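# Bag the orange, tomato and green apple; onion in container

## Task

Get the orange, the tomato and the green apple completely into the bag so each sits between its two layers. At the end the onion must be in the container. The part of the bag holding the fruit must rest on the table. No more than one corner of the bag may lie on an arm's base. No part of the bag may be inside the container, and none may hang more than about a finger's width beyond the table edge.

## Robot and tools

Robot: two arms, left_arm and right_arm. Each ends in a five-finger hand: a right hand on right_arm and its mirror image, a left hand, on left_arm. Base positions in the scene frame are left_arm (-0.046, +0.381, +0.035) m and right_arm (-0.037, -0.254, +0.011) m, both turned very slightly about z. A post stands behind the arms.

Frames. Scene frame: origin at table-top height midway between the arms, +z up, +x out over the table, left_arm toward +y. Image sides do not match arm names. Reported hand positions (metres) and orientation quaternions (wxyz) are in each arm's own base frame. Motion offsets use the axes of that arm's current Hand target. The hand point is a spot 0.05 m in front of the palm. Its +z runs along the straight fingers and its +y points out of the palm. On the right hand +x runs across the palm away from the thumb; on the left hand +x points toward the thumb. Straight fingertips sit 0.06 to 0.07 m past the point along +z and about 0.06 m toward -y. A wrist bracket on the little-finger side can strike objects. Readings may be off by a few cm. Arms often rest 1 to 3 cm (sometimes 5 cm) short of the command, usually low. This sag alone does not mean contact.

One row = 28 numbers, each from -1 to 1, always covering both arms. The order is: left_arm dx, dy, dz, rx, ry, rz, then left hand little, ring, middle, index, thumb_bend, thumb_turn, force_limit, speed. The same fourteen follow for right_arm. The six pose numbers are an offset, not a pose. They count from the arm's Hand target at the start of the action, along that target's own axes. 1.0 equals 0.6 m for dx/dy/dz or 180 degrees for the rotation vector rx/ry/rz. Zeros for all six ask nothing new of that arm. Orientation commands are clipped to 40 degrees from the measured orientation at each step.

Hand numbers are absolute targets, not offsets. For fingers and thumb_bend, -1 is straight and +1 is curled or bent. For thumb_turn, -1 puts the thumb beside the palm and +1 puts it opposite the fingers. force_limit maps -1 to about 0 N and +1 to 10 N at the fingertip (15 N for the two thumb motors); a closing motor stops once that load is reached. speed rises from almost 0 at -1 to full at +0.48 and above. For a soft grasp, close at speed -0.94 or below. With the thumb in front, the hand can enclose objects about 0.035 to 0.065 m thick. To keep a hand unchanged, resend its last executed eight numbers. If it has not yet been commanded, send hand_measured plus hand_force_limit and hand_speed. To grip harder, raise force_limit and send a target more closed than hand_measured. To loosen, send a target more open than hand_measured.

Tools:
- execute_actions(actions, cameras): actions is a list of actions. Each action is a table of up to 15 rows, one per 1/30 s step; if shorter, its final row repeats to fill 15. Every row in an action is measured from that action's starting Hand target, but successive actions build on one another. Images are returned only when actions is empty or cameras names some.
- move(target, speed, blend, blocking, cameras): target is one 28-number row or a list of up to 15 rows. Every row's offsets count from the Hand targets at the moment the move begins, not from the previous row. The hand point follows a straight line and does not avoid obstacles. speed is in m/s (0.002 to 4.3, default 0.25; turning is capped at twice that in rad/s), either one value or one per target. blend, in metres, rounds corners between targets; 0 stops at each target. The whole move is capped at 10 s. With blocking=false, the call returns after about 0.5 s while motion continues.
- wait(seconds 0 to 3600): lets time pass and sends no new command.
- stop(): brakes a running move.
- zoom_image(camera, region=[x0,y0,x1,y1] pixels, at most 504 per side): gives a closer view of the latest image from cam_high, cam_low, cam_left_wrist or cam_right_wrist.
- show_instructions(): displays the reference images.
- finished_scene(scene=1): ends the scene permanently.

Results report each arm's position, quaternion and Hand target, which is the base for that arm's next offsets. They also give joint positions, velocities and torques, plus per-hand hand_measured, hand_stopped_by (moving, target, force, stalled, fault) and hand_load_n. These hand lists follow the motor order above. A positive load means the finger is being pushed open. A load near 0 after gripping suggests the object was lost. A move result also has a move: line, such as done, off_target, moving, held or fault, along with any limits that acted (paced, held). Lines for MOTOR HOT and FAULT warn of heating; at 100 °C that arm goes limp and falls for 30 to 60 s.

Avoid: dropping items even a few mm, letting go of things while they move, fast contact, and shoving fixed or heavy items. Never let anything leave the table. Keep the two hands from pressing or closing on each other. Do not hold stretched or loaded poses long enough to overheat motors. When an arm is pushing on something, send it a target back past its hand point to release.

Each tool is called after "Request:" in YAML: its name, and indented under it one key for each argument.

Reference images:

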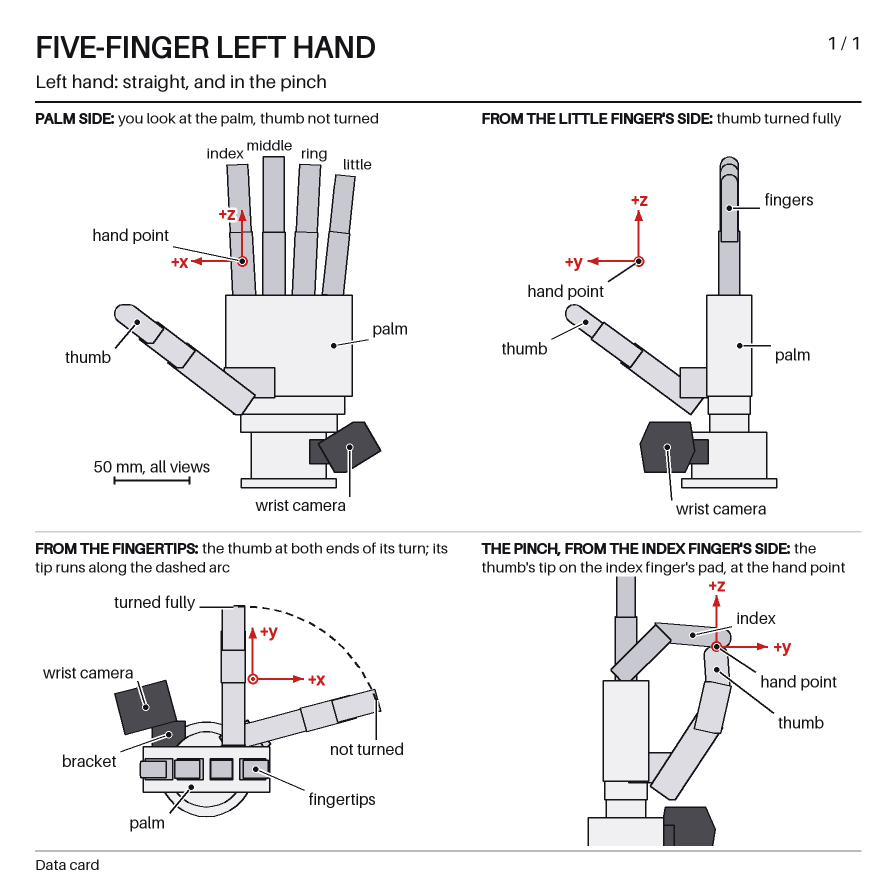

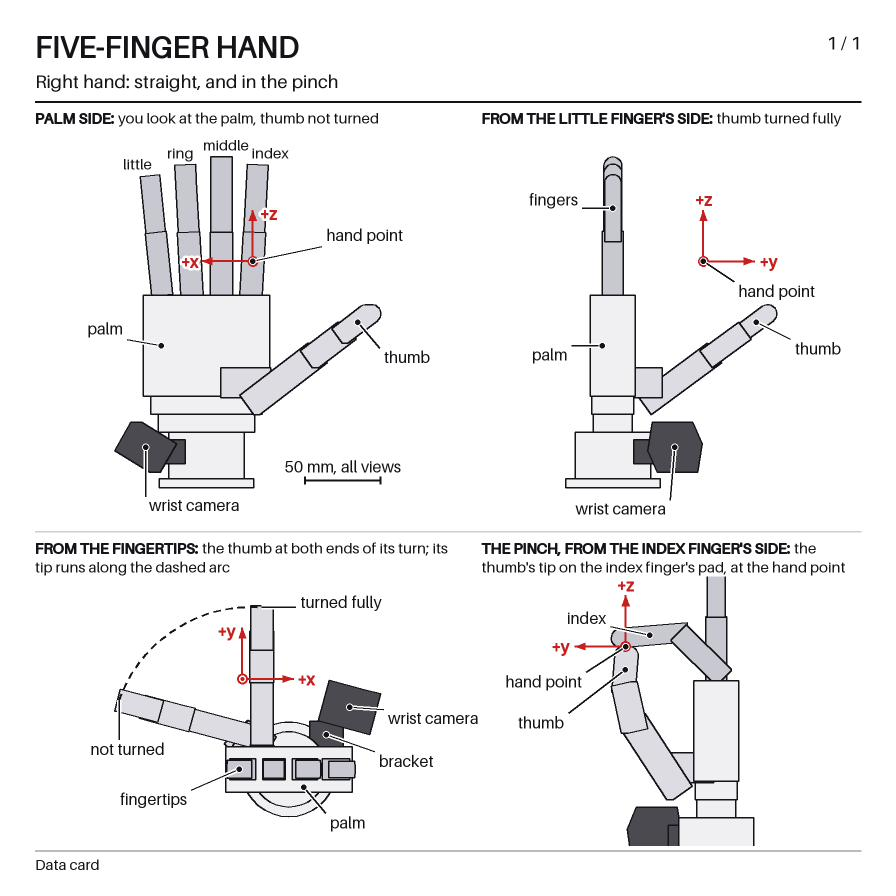

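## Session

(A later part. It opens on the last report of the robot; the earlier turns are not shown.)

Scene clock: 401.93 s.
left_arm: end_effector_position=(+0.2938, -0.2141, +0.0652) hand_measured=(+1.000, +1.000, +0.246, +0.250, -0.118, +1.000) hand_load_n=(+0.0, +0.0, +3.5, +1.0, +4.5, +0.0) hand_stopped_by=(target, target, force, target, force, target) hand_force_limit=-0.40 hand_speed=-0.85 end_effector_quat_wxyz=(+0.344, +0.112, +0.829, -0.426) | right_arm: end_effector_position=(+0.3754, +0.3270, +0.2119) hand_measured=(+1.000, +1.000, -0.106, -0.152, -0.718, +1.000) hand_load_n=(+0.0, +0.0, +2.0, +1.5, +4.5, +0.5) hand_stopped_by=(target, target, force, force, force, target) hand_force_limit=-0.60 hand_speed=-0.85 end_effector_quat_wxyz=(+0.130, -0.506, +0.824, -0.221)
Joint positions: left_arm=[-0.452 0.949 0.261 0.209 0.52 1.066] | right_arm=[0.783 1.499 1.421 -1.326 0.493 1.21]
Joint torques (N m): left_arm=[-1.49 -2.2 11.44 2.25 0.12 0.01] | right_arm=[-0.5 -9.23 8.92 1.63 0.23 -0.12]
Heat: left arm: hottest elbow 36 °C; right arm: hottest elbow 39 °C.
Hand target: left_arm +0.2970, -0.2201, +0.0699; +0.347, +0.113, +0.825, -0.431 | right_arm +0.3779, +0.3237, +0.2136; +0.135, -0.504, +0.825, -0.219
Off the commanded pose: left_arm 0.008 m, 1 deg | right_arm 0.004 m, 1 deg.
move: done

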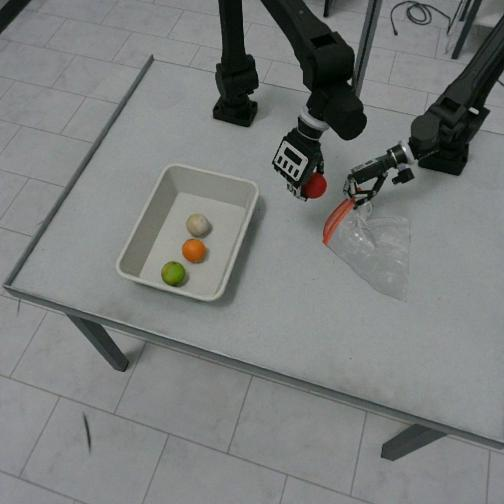

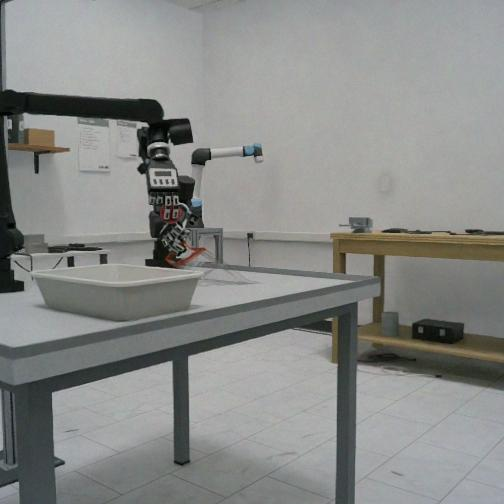

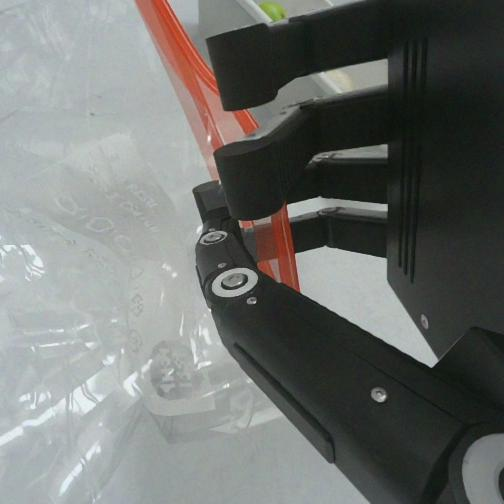

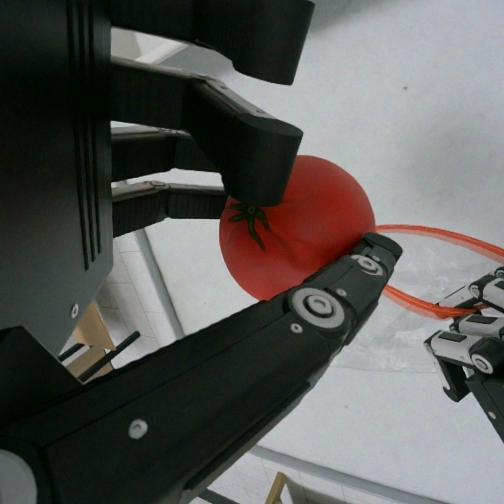

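Request:
zoom_image:
  camera: "cam_high"
  region: [310, 155, 410, 255]

Request:
zoom_image:
  camera: "cam_low"
  region: [150, 205, 230, 285]

Request:
zoom_image:
  camera: "cam_right_wrist"
  region: [250, 180, 504, 430]

Scaled by 5.040.

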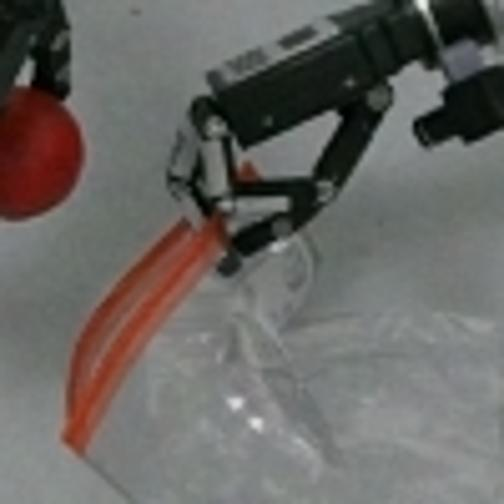

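Scaled by 6.300.

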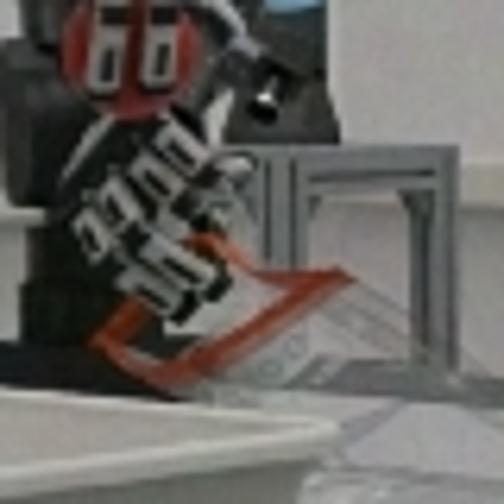

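Scaled by 1.984.

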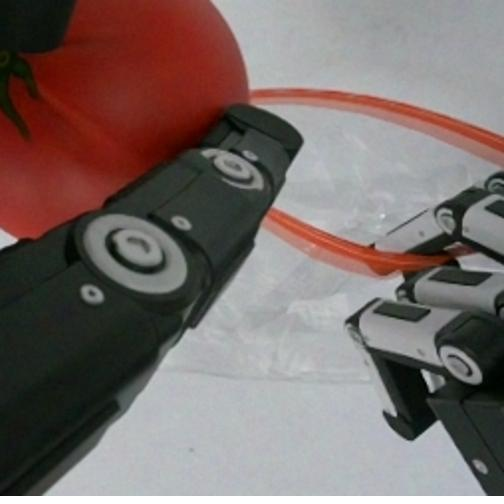

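Request:
move:
  target: [0,0,0,0,0,0,1,1,0.25,0.25,0.1,1,-0.4,-0.85,0,0,0,-0.0833,0,0,1,1,0.2,0.2,0.0,1,-0.6,-0.85]
  speed: 0.2
  cameras: ["cam_high","cam_right_wrist"]

Request:
zoom_image:
  camera: "cam_high"
  region: [270, 120, 430, 280]

Scene clock: 423.80 s.
left_arm: end_effector_position=(+0.2938, -0.2141, +0.0652) hand_measured=(+1.000, +1.000, +0.246, +0.250, -0.118, +1.000) hand_load_n=(+0.0, +0.0, +3.5, +1.0, +4.0, +0.0) hand_stopped_by=(target, target, force, target, force, target) hand_force_limit=-0.40 hand_speed=-0.85 end_effector_quat_wxyz=(+0.344, +0.111, +0.829, -0.426) | right_arm: end_effector_position=(+0.3683, +0.3189, +0.2057) hand_measured=(+1.000, +1.000, -0.106, -0.152, -0.718, +1.000) hand_load_n=(+0.0, +0.0, +2.5, +1.5, +4.5, +0.5) hand_stopped_by=(target, target, force, force, force, target) hand_force_limit=-0.60 hand_speed=-0.85 end_effector_quat_wxyz=(+0.063, -0.516, +0.847, -0.111)
Joint positions: left_arm=[-0.452 0.949 0.261 0.209 0.519 1.065] | right_arm=[0.673 1.534 1.458 -1.396 0.236 1.137]
Joint torques (N m): left_arm=[-1.49 -2.2 11.43 2.25 0.13 0.02] | right_arm=[-0.21 -7.71 13.15 0.55 0.03 -0.11]
Heat: left arm: hottest elbow 38 °C; right arm: hottest elbow 40 °C.
Hand target: left_arm +0.2970, -0.2201, +0.0699; +0.347, +0.113, +0.825, -0.431 | right_arm +0.3780, +0.3237, +0.2136; +0.068, -0.517, +0.846, -0.109
Off the commanded pose: left_arm 0.008 m, 1 deg | right_arm 0.013 m, 1 deg.
move: off_target (right_arm)

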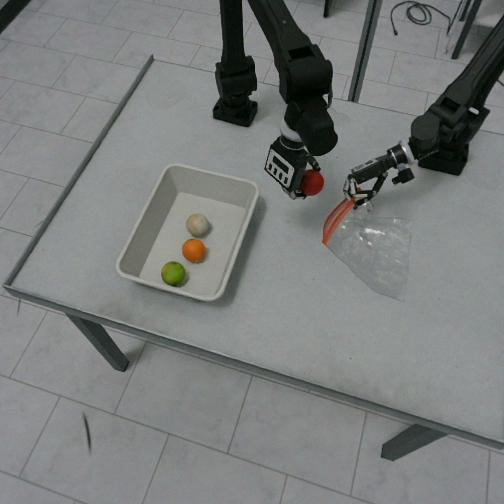

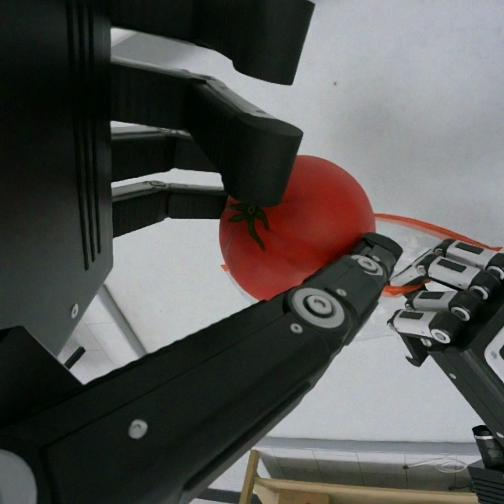

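Scaled by 3.150.

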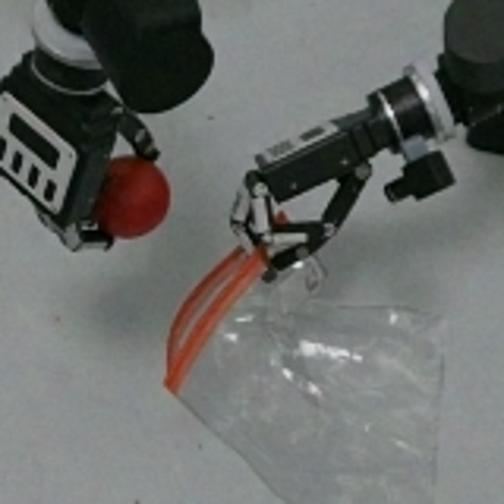

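Request:
move:
  target: [0,0,0,0,0,0,1,1,0.25,0.25,0.1,1,-0.4,-0.85,-0.0693,0.0457,0.1147,0,0,0,1,1,0.2,0.2,0.0,1,-0.6,-0.85]
  speed: 0.1
  cameras: ["cam_high","cam_low","cam_right_wrist","cam_left_wrist"]

Request:
zoom_image:
  camera: "cam_high"
  region: [290, 150, 410, 270]

Request:
zoom_image:
  camera: "cam_low"
  region: [150, 190, 250, 290]

Request:
zoom_image:
  camera: "cam_right_wrist"
  region: [200, 130, 504, 434]

Scene clock: 426.87 s.
left_arm: end_effector_position=(+0.2938, -0.2141, +0.0652) hand_measured=(+1.000, +1.000, +0.246, +0.250, -0.118, +1.000) hand_load_n=(+0.0, +0.0, +3.5, +1.0, +4.0, +0.0) hand_stopped_by=(target, target, force, target, force, target) hand_force_limit=-0.40 hand_speed=-0.85 end_effector_quat_wxyz=(+0.344, +0.111, +0.829, -0.426) | right_arm: end_effector_position=(+0.3896, +0.3600, +0.1488) hand_measured=(+1.000, +1.000, -0.106, -0.152, -0.718, +1.000) hand_load_n=(+0.0, +0.0, +2.5, +1.5, +4.5, +0.0) hand_stopped_by=(target, target, force, force, force, target) hand_force_limit=-0.60 hand_speed=-0.85 end_effector_quat_wxyz=(+0.070, -0.517, +0.846, -0.108)
Joint positions: left_arm=[-0.452 0.949 0.261 0.209 0.519 1.065] | right_arm=[0.709 1.655 1.453 -1.262 0.237 1.171]
Joint torques (N m): left_arm=[-1.55 -2.2 11.43 2.26 0.12 0.01] | right_arm=[1.08 -9.35 9.02 1.5 0.22 0.03]
Heat: left arm: hottest elbow 38 °C; right arm: hottest elbow 40 °C.
Hand target: left_arm +0.2970, -0.2201, +0.0699; +0.347, +0.113, +0.825, -0.431 | right_arm +0.3890, +0.3649, +0.1402; +0.068, -0.517, +0.846, -0.109
Off the commanded pose: left_arm 0.008 m, 1 deg | right_arm 0.010 m, 0 deg.
move: done

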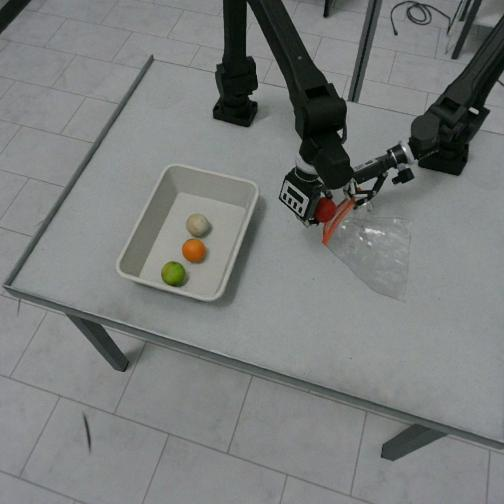

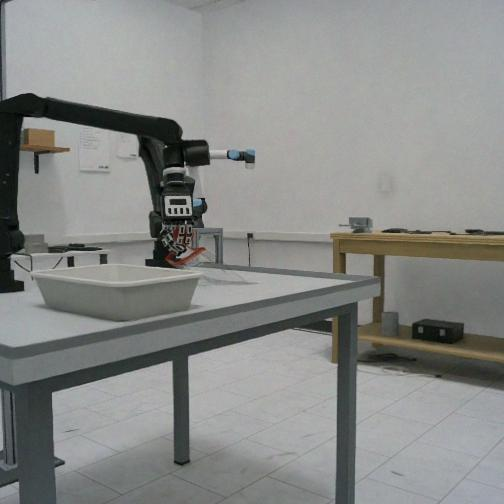

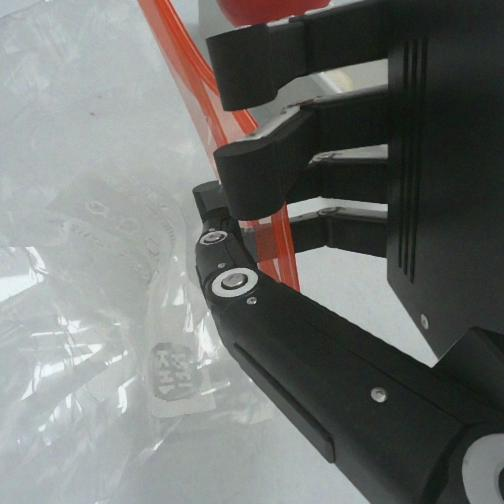

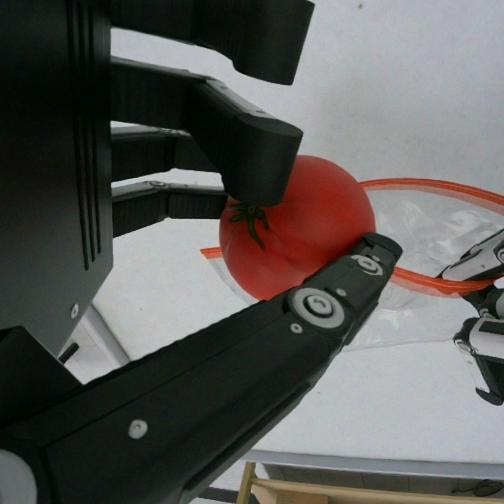

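Scaled by 4.200.

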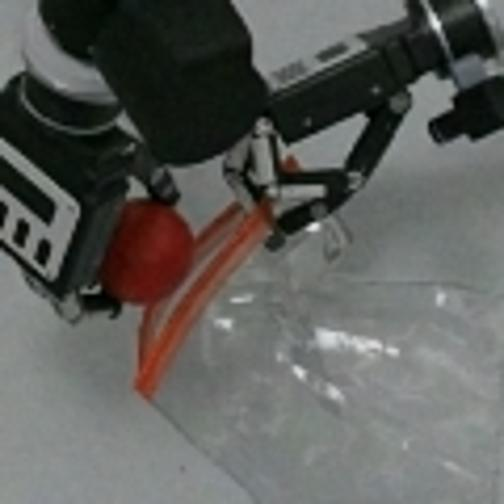

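Scaled by 5.040.

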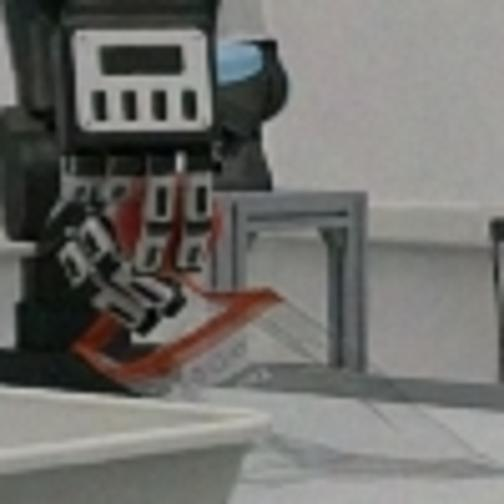

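Scaled by 1.658.

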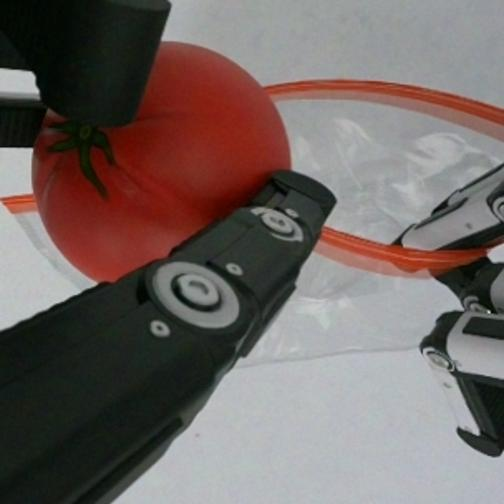

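Request:
move:
  target: [0,0,0,0,0,0,1,1,0.25,0.25,0.1,1,-0.4,-0.85,0,0.0186,0.0692,0,0,0,1,1,0.2,0.2,0.0,1,-0.6,-0.85]
  speed: 0.06
  cameras: ["cam_high","cam_low","cam_right_wrist","cam_left_wrist"]

Request:
zoom_image:
  camera: "cam_high"
  region: [290, 150, 410, 270]

Request:
zoom_image:
  camera: "cam_low"
  region: [150, 190, 250, 290]

Request:
zoom_image:
  camera: "cam_right_wrist"
  region: [200, 130, 504, 434]

Scene clock: 429.47 s.
left_arm: end_effector_position=(+0.2938, -0.2141, +0.0652) hand_measured=(+1.000, +1.000, +0.246, +0.250, -0.118, +1.000) hand_load_n=(+0.0, +0.0, +3.0, +1.0, +4.5, +0.0) hand_stopped_by=(target, target, force, target, force, target) hand_force_limit=-0.40 hand_speed=-0.85 end_effector_quat_wxyz=(+0.344, +0.111, +0.829, -0.426) | right_arm: end_effector_position=(+0.3905, +0.3606, +0.1076) hand_measured=(+1.000, +1.000, -0.106, -0.152, -0.718, +1.000) hand_load_n=(+0.0, +0.0, +2.5, +1.5, +4.5, +0.0) hand_stopped_by=(target, target, force, force, force, target) hand_force_limit=-0.60 hand_speed=-0.85 end_effector_quat_wxyz=(+0.072, -0.516, +0.847, -0.108)
Joint positions: left_arm=[-0.452 0.949 0.261 0.209 0.519 1.065] | right_arm=[0.709 1.682 1.376 -1.154 0.237 1.172]
Joint torques (N m): left_arm=[-1.55 -2.14 11.44 2.25 0.13 0.01] | right_arm=[1.08 -9.29 8.73 1.5 0.21 0.03]
Heat: left arm: hottest elbow 38 °C; right arm: hottest elbow 40 °C.
Hand target: left_arm +0.2970, -0.2201, +0.0699; +0.347, +0.113, +0.825, -0.431 | right_arm +0.3889, +0.3650, +0.0970; +0.068, -0.517, +0.846, -0.110
Off the commanded pose: left_arm 0.008 m, 1 deg | right_arm 0.011 m, 1 deg.
move: off_target (right_arm)

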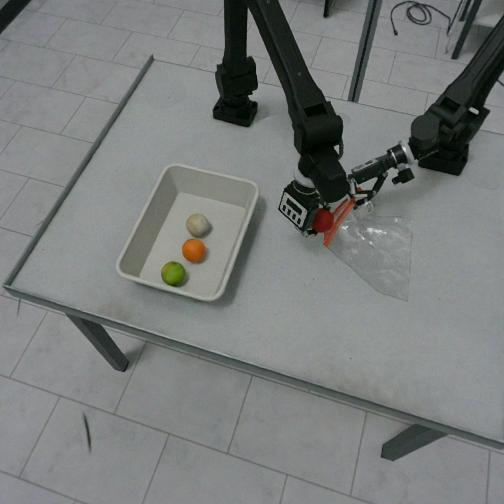

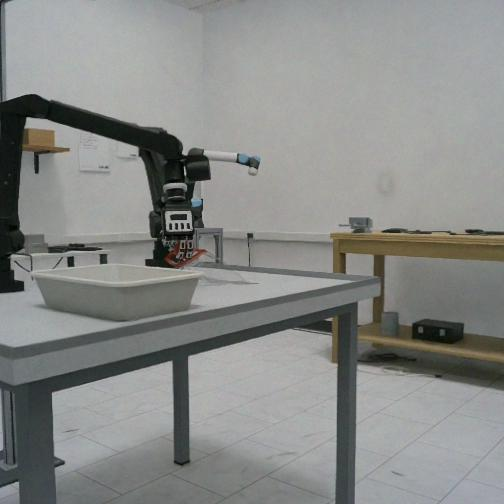

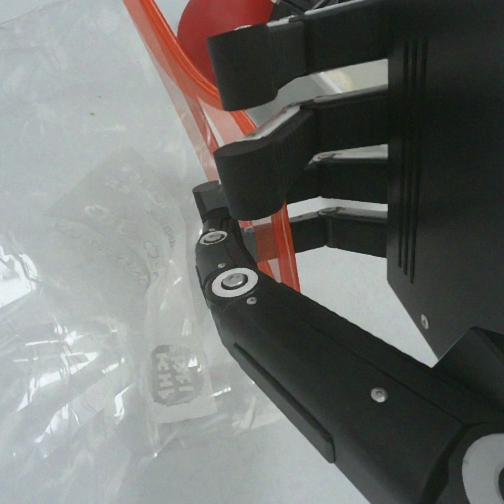

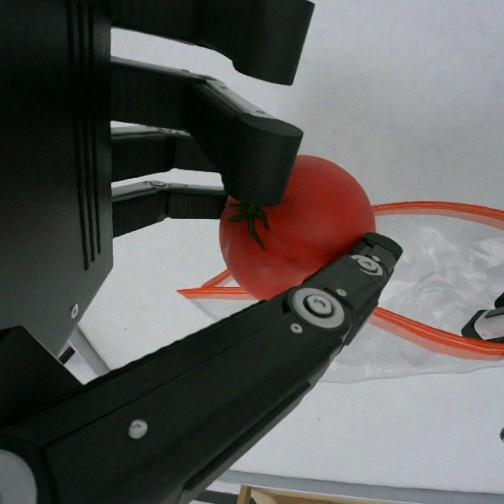

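Scaled by 4.200.

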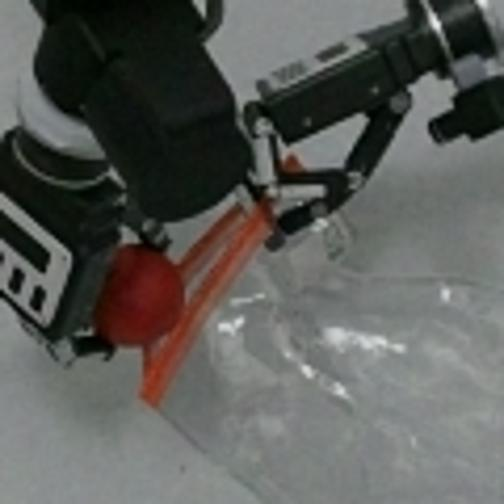

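Scaled by 5.040.

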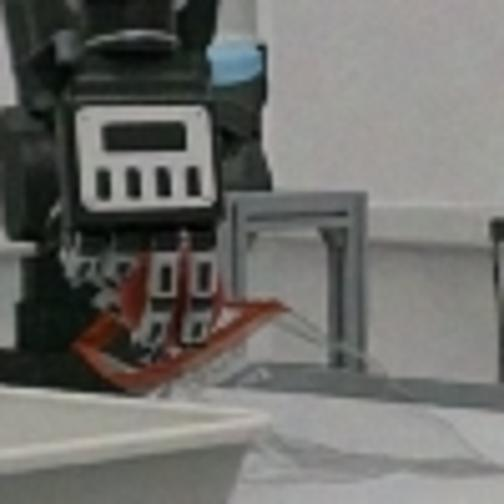

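Scaled by 1.658.

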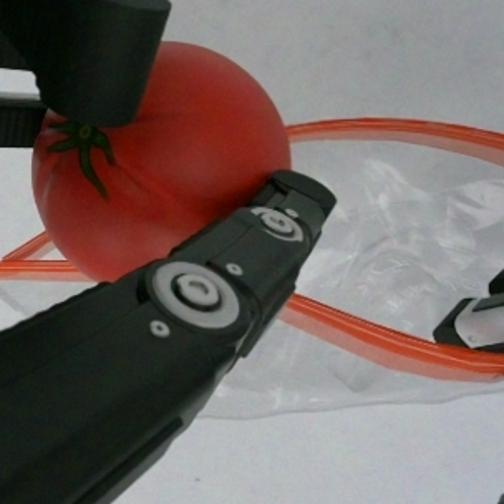

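Request:
move:
  target: [0,0,0,0,0,0,1,1,0.25,0.25,0.1,1,-0.4,-0.85,-0.0176,0.0233,-0.0062,0,0,0,1,1,0.2,0.2,0.0,1,-0.6,-0.85]
  speed: 0.05
  cameras: ["cam_high","cam_low","cam_right_wrist","cam_left_wrist"]

Request:
zoom_image:
  camera: "cam_high"
  region: [290, 150, 410, 270]

Request:
zoom_image:
  camera: "cam_low"
  region: [150, 190, 250, 290]

Request:
zoom_image:
  camera: "cam_right_wrist"
  region: [200, 130, 504, 434]

Scene clock: 438.37 s.
left_arm: end_effector_position=(+0.2938, -0.2141, +0.0652) hand_measured=(+1.000, +1.000, +0.246, +0.250, -0.118, +1.000) hand_load_n=(+0.0, +0.0, +3.5, +1.0, +4.0, +0.0) hand_stopped_by=(target, target, force, target, force, target) hand_force_limit=-0.40 hand_speed=-0.85 end_effector_quat_wxyz=(+0.344, +0.111, +0.829, -0.426) | right_arm: end_effector_position=(+0.3785, +0.3760, +0.1024) hand_measured=(+1.000, +1.000, -0.106, -0.152, -0.718, +1.000) hand_load_n=(+0.5, +0.0, +2.0, +1.5, +4.5, +0.0) hand_stopped_by=(target, target, force, force, force, target) hand_force_limit=-0.60 hand_speed=-0.85 end_effector_quat_wxyz=(+0.071, -0.518, +0.845, -0.108)
Joint positions: left_arm=[-0.452 0.949 0.261 0.209 0.519 1.065] | right_arm=[0.747 1.693 1.376 -1.154 0.24 1.206]
Joint torques (N m): left_arm=[-1.55 -2.2 11.43 2.26 0.14 0.01] | right_arm=[0.73 -9.11 10.33 0.92 0.21 0.03]
Heat: left arm: hottest elbow 38 °C; right arm: hottest elbow 40 °C.
Hand target: left_arm +0.2970, -0.2201, +0.0699; +0.347, +0.113, +0.825, -0.431 | right_arm +0.3808, +0.3811, +0.0972; +0.068, -0.517, +0.846, -0.109
Off the commanded pose: left_arm 0.008 m, 1 deg | right_arm 0.008 m, 0 deg.
move: done

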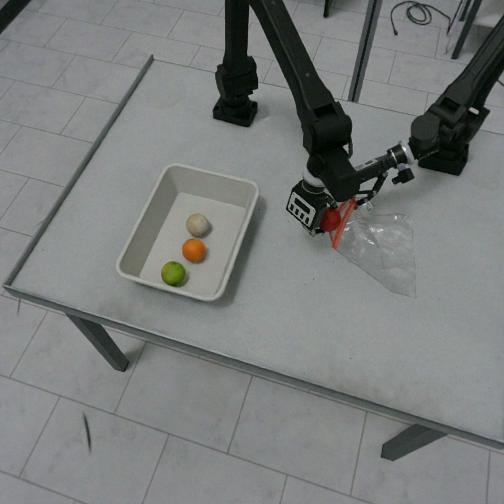

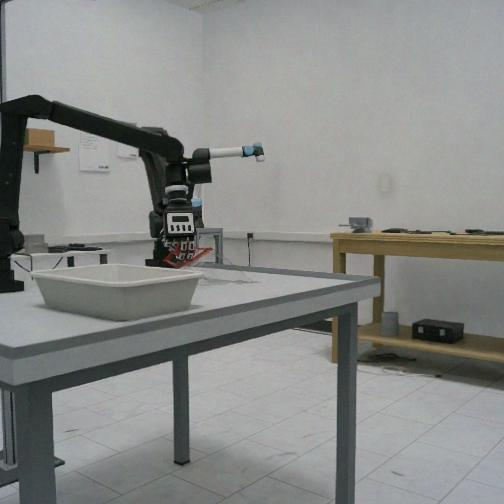

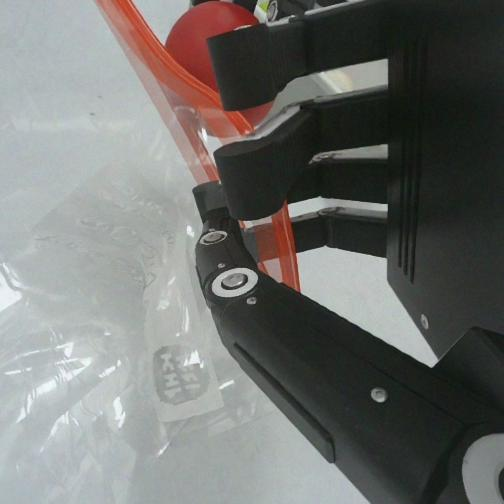

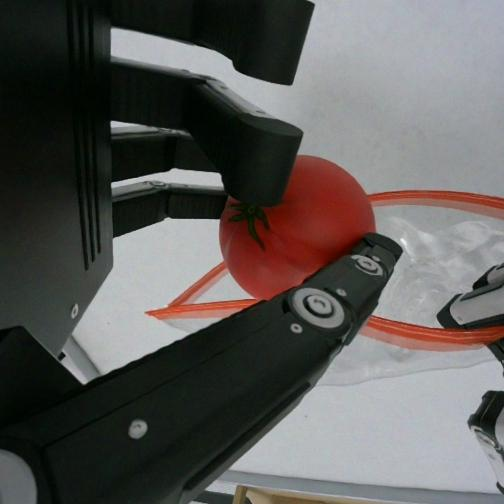

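Scaled by 4.200.

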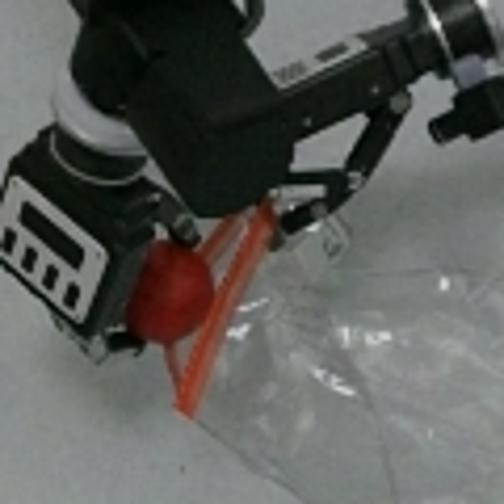

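Scaled by 5.040.

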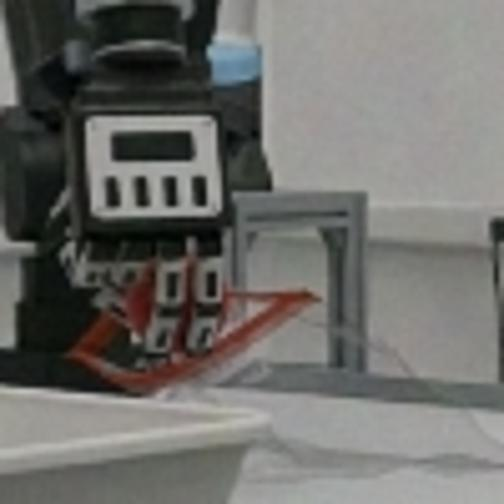

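Scaled by 1.658.

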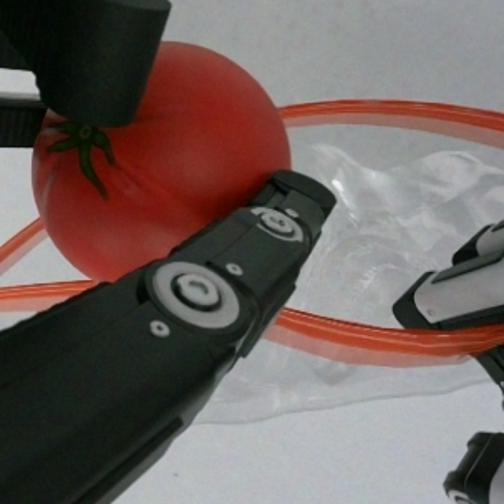

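Request:
move:
  target: [0,0,0,0,0,0,1,1,0.25,0.25,0.1,1,-0.4,-0.85,0,0.0151,0.0564,0,0,0,1,1,0.2,0.2,0.0,1,-0.6,-0.85]
  speed: 0.05
  cameras: ["cam_high","cam_low","cam_right_wrist","cam_left_wrist"]

Request:
zoom_image:
  camera: "cam_high"
  region: [290, 150, 410, 270]

Request:
zoom_image:
  camera: "cam_low"
  region: [150, 190, 250, 290]

Request:
zoom_image:
  camera: "cam_right_wrist"
  region: [200, 130, 504, 434]

Scene clock: 440.53 s.
left_arm: end_effector_position=(+0.2938, -0.2141, +0.0652) hand_measured=(+1.000, +1.000, +0.246, +0.250, -0.118, +1.000) hand_load_n=(+0.0, +0.0, +3.0, +0.5, +4.0, +0.0) hand_stopped_by=(target, target, force, target, force, target) hand_force_limit=-0.40 hand_speed=-0.85 end_effector_quat_wxyz=(+0.344, +0.111, +0.829, -0.426) | right_arm: end_effector_position=(+0.3817, +0.3790, +0.0734) hand_measured=(+1.000, +1.000, -0.106, -0.152, -0.718, +1.000) hand_load_n=(+0.0, +0.0, +2.5, +1.0, +4.5, +0.0) hand_stopped_by=(target, target, force, force, force, target) hand_force_limit=-0.60 hand_speed=-0.85 end_effector_quat_wxyz=(+0.073, -0.518, +0.846, -0.108)
Joint positions: left_arm=[-0.452 0.949 0.261 0.209 0.519 1.065] | right_arm=[0.747 1.727 1.34 -1.081 0.24 1.207]
Joint torques (N m): left_arm=[-1.44 -2.14 11.41 2.25 0.14 0.02] | right_arm=[0.73 -9.29 8.44 1.48 0.21 0.03]
Heat: left arm: hottest elbow 38 °C; right arm: hottest elbow 40 °C.
Hand target: left_arm +0.2970, -0.2201, +0.0699; +0.347, +0.113, +0.825, -0.431 | right_arm +0.3808, +0.3812, +0.0622; +0.068, -0.517, +0.846, -0.109
Off the commanded pose: left_arm 0.008 m, 1 deg | right_arm 0.012 m, 1 deg.
move: off_target (right_arm)

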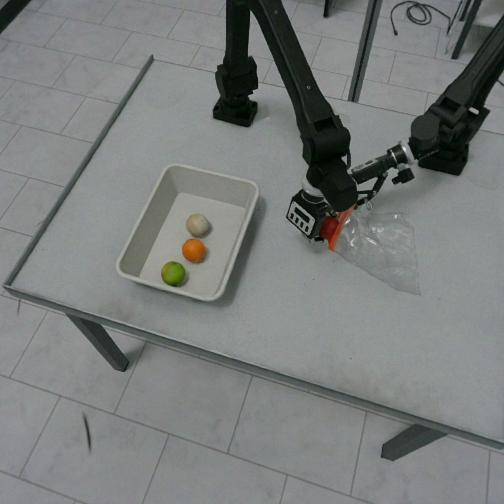

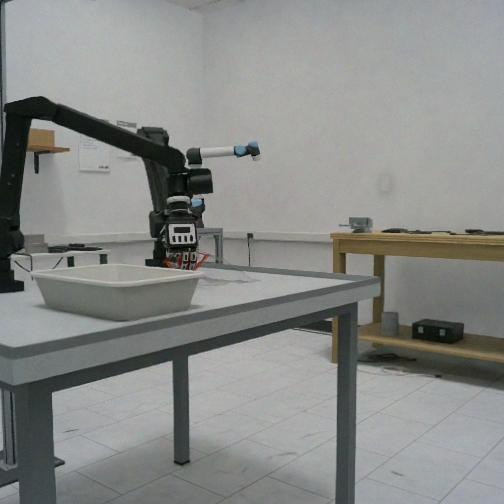

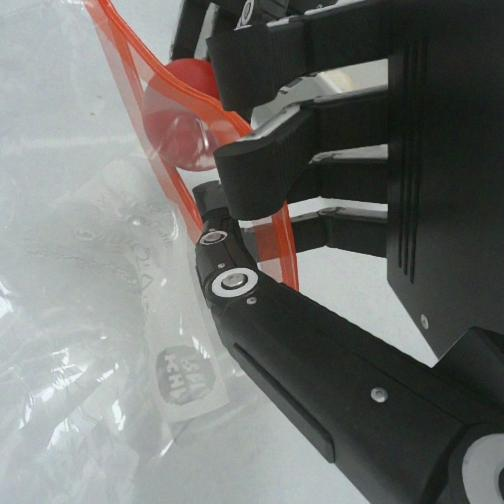

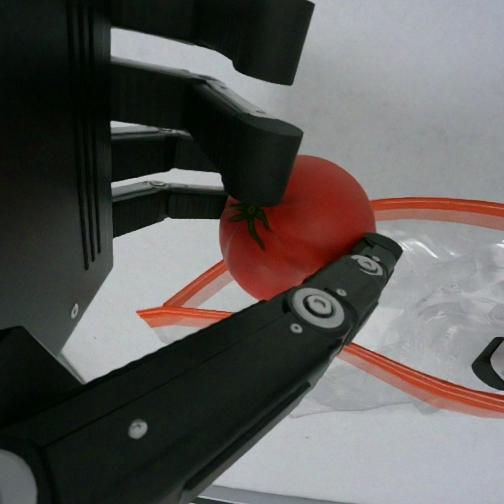

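Scaled by 4.200.

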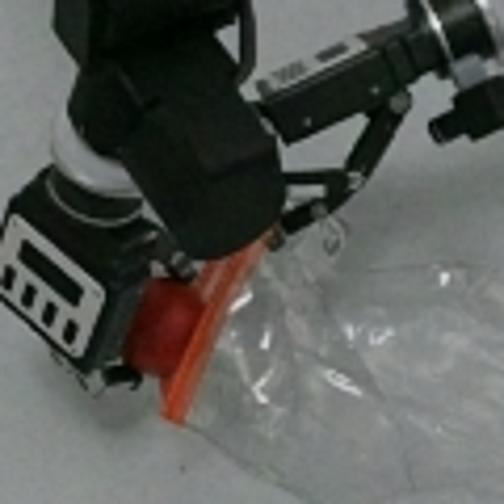

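Scaled by 5.040.

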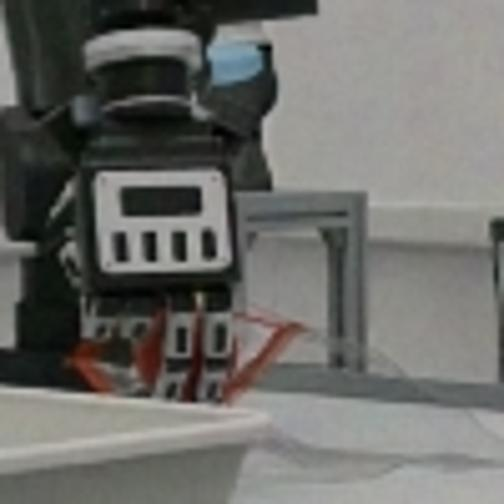

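Scaled by 1.658.

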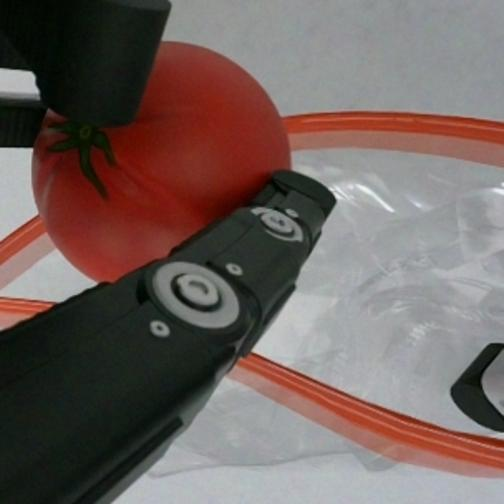

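Request:
zoom_image:
  camera: "cam_left_wrist"
  region: [60, 0, 320, 260]

Request:
zoom_image:
  camera: "cam_low"
  region: [155, 235, 225, 285]

Request:
zoom_image:
  camera: "cam_high"
  region: [310, 200, 370, 260]

Scaled by 1.938.

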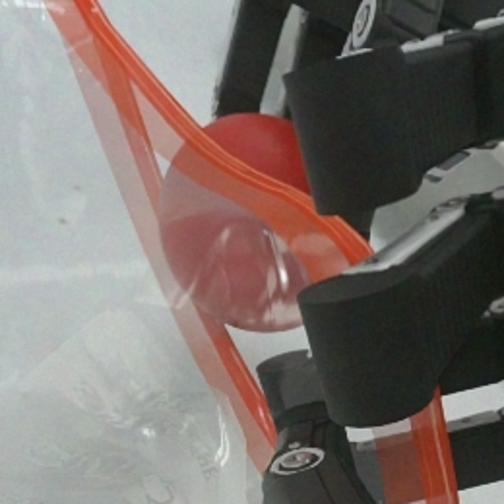

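Scaled by 7.200.

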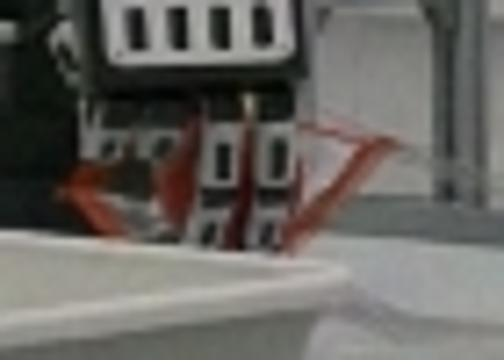

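Scaled by 8.400.

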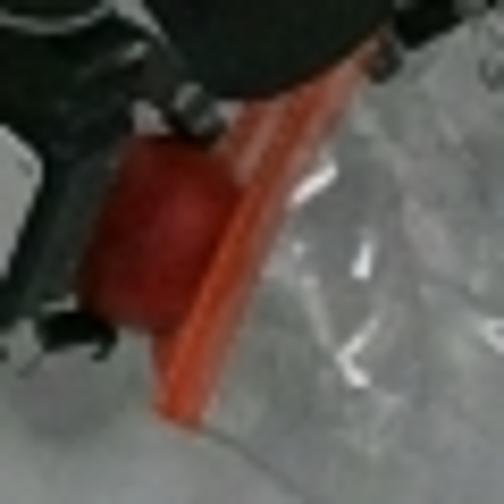

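Request:
move:
  target:
    - [0,0,0,0,0,0,1,1,0.25,0.25,0.1,1,-0.4,-0.85,0,-0.0121,-0.0451,0,0,0,1,1,0.2,0.2,0.0,1,-0.6,-0.85]
    - [0,0,0,0,0,0,1,1,0.25,0.25,0.1,1,-0.4,-0.85,-0.0207,-0.0018,-0.0478,0,0,0,1,1,0.2,0.2,0.0,1,-0.6,-0.85]
  speed: 0.05
  cameras: ["cam_high","cam_low","cam_right_wrist","cam_left_wrist"]

Request:
zoom_image:
  camera: "cam_left_wrist"
  region: [60, 0, 320, 260]

Request:
zoom_image:
  camera: "cam_right_wrist"
  region: [200, 130, 504, 434]

Scene clock: 449.83 s.
left_arm: end_effector_position=(+0.2938, -0.2141, +0.0652) hand_measured=(+1.000, +1.000, +0.246, +0.250, -0.118, +1.000) hand_load_n=(+0.0, +0.0, +3.0, +0.5, +4.0, +0.0) hand_stopped_by=(target, target, force, target, force, target) hand_force_limit=-0.40 hand_speed=-0.85 end_effector_quat_wxyz=(+0.344, +0.111, +0.829, -0.426) | right_arm: end_effector_position=(+0.3753, +0.3847, +0.0859) hand_measured=(+1.000, +1.000, -0.106, -0.152, -0.718, +1.000) hand_load_n=(+0.0, +0.0, +2.0, +1.5, +4.5, +0.0) hand_stopped_by=(target, target, force, force, force, target) hand_force_limit=-0.60 hand_speed=-0.85 end_effector_quat_wxyz=(+0.063, -0.518, +0.846, -0.110)
Joint positions: left_arm=[-0.452 0.949 0.261 0.209 0.519 1.065] | right_arm=[0.764 1.727 1.377 -1.142 0.242 1.226]
Joint torques (N m): left_arm=[-1.49 -2.2 11.43 2.25 0.13 0.01] | right_arm=[1.03 -9.7 12.04 0.54 0.22 0.03]
Heat: left arm: hottest elbow 38 °C; right arm: hottest elbow 40 °C.
Hand target: left_arm +0.2970, -0.2201, +0.0699; +0.347, +0.113, +0.825, -0.431 | right_arm +0.3807, +0.3951, +0.0902; +0.068, -0.517, +0.846, -0.109
Off the commanded pose: left_arm 0.008 m, 1 deg | right_arm 0.012 m, 1 deg.
move: off_target (right_arm)

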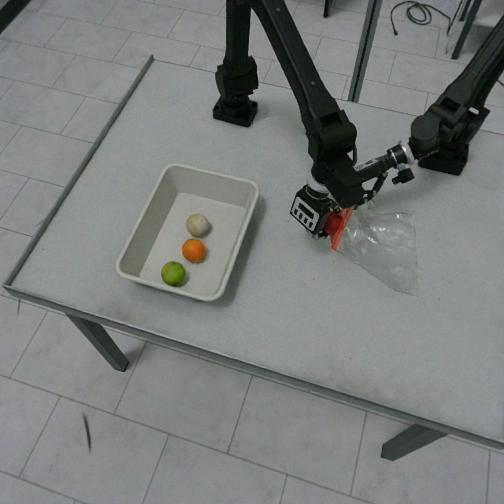

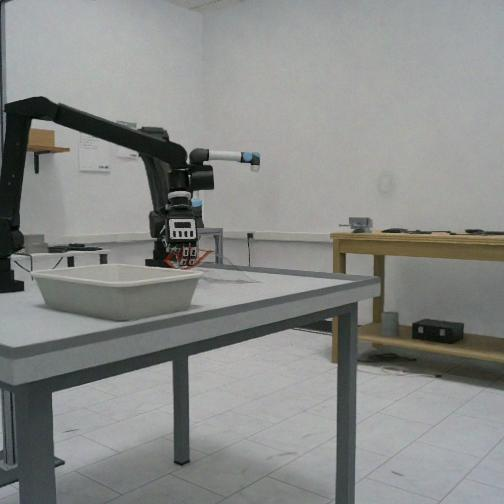

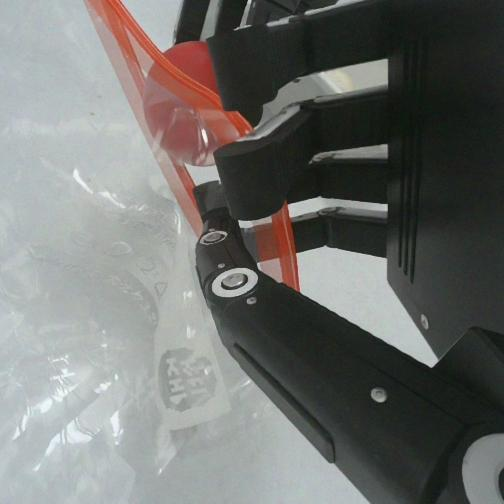

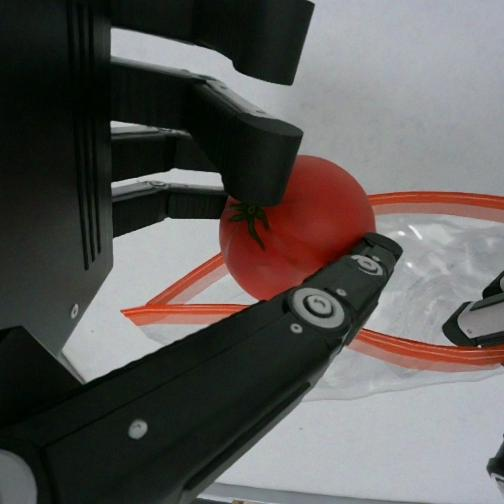

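Scaled by 1.938.

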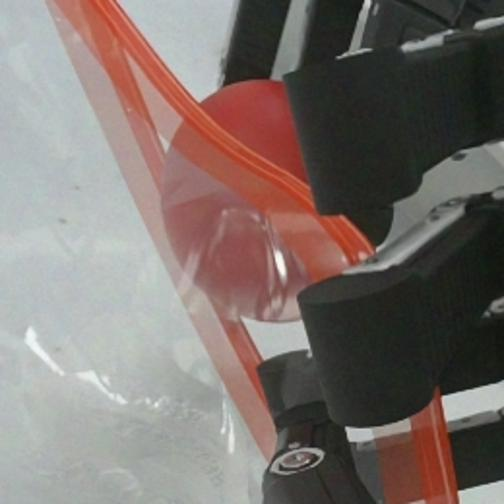

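Scaled by 1.658.

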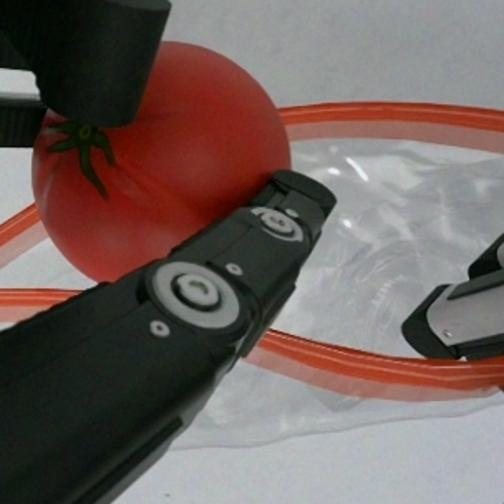

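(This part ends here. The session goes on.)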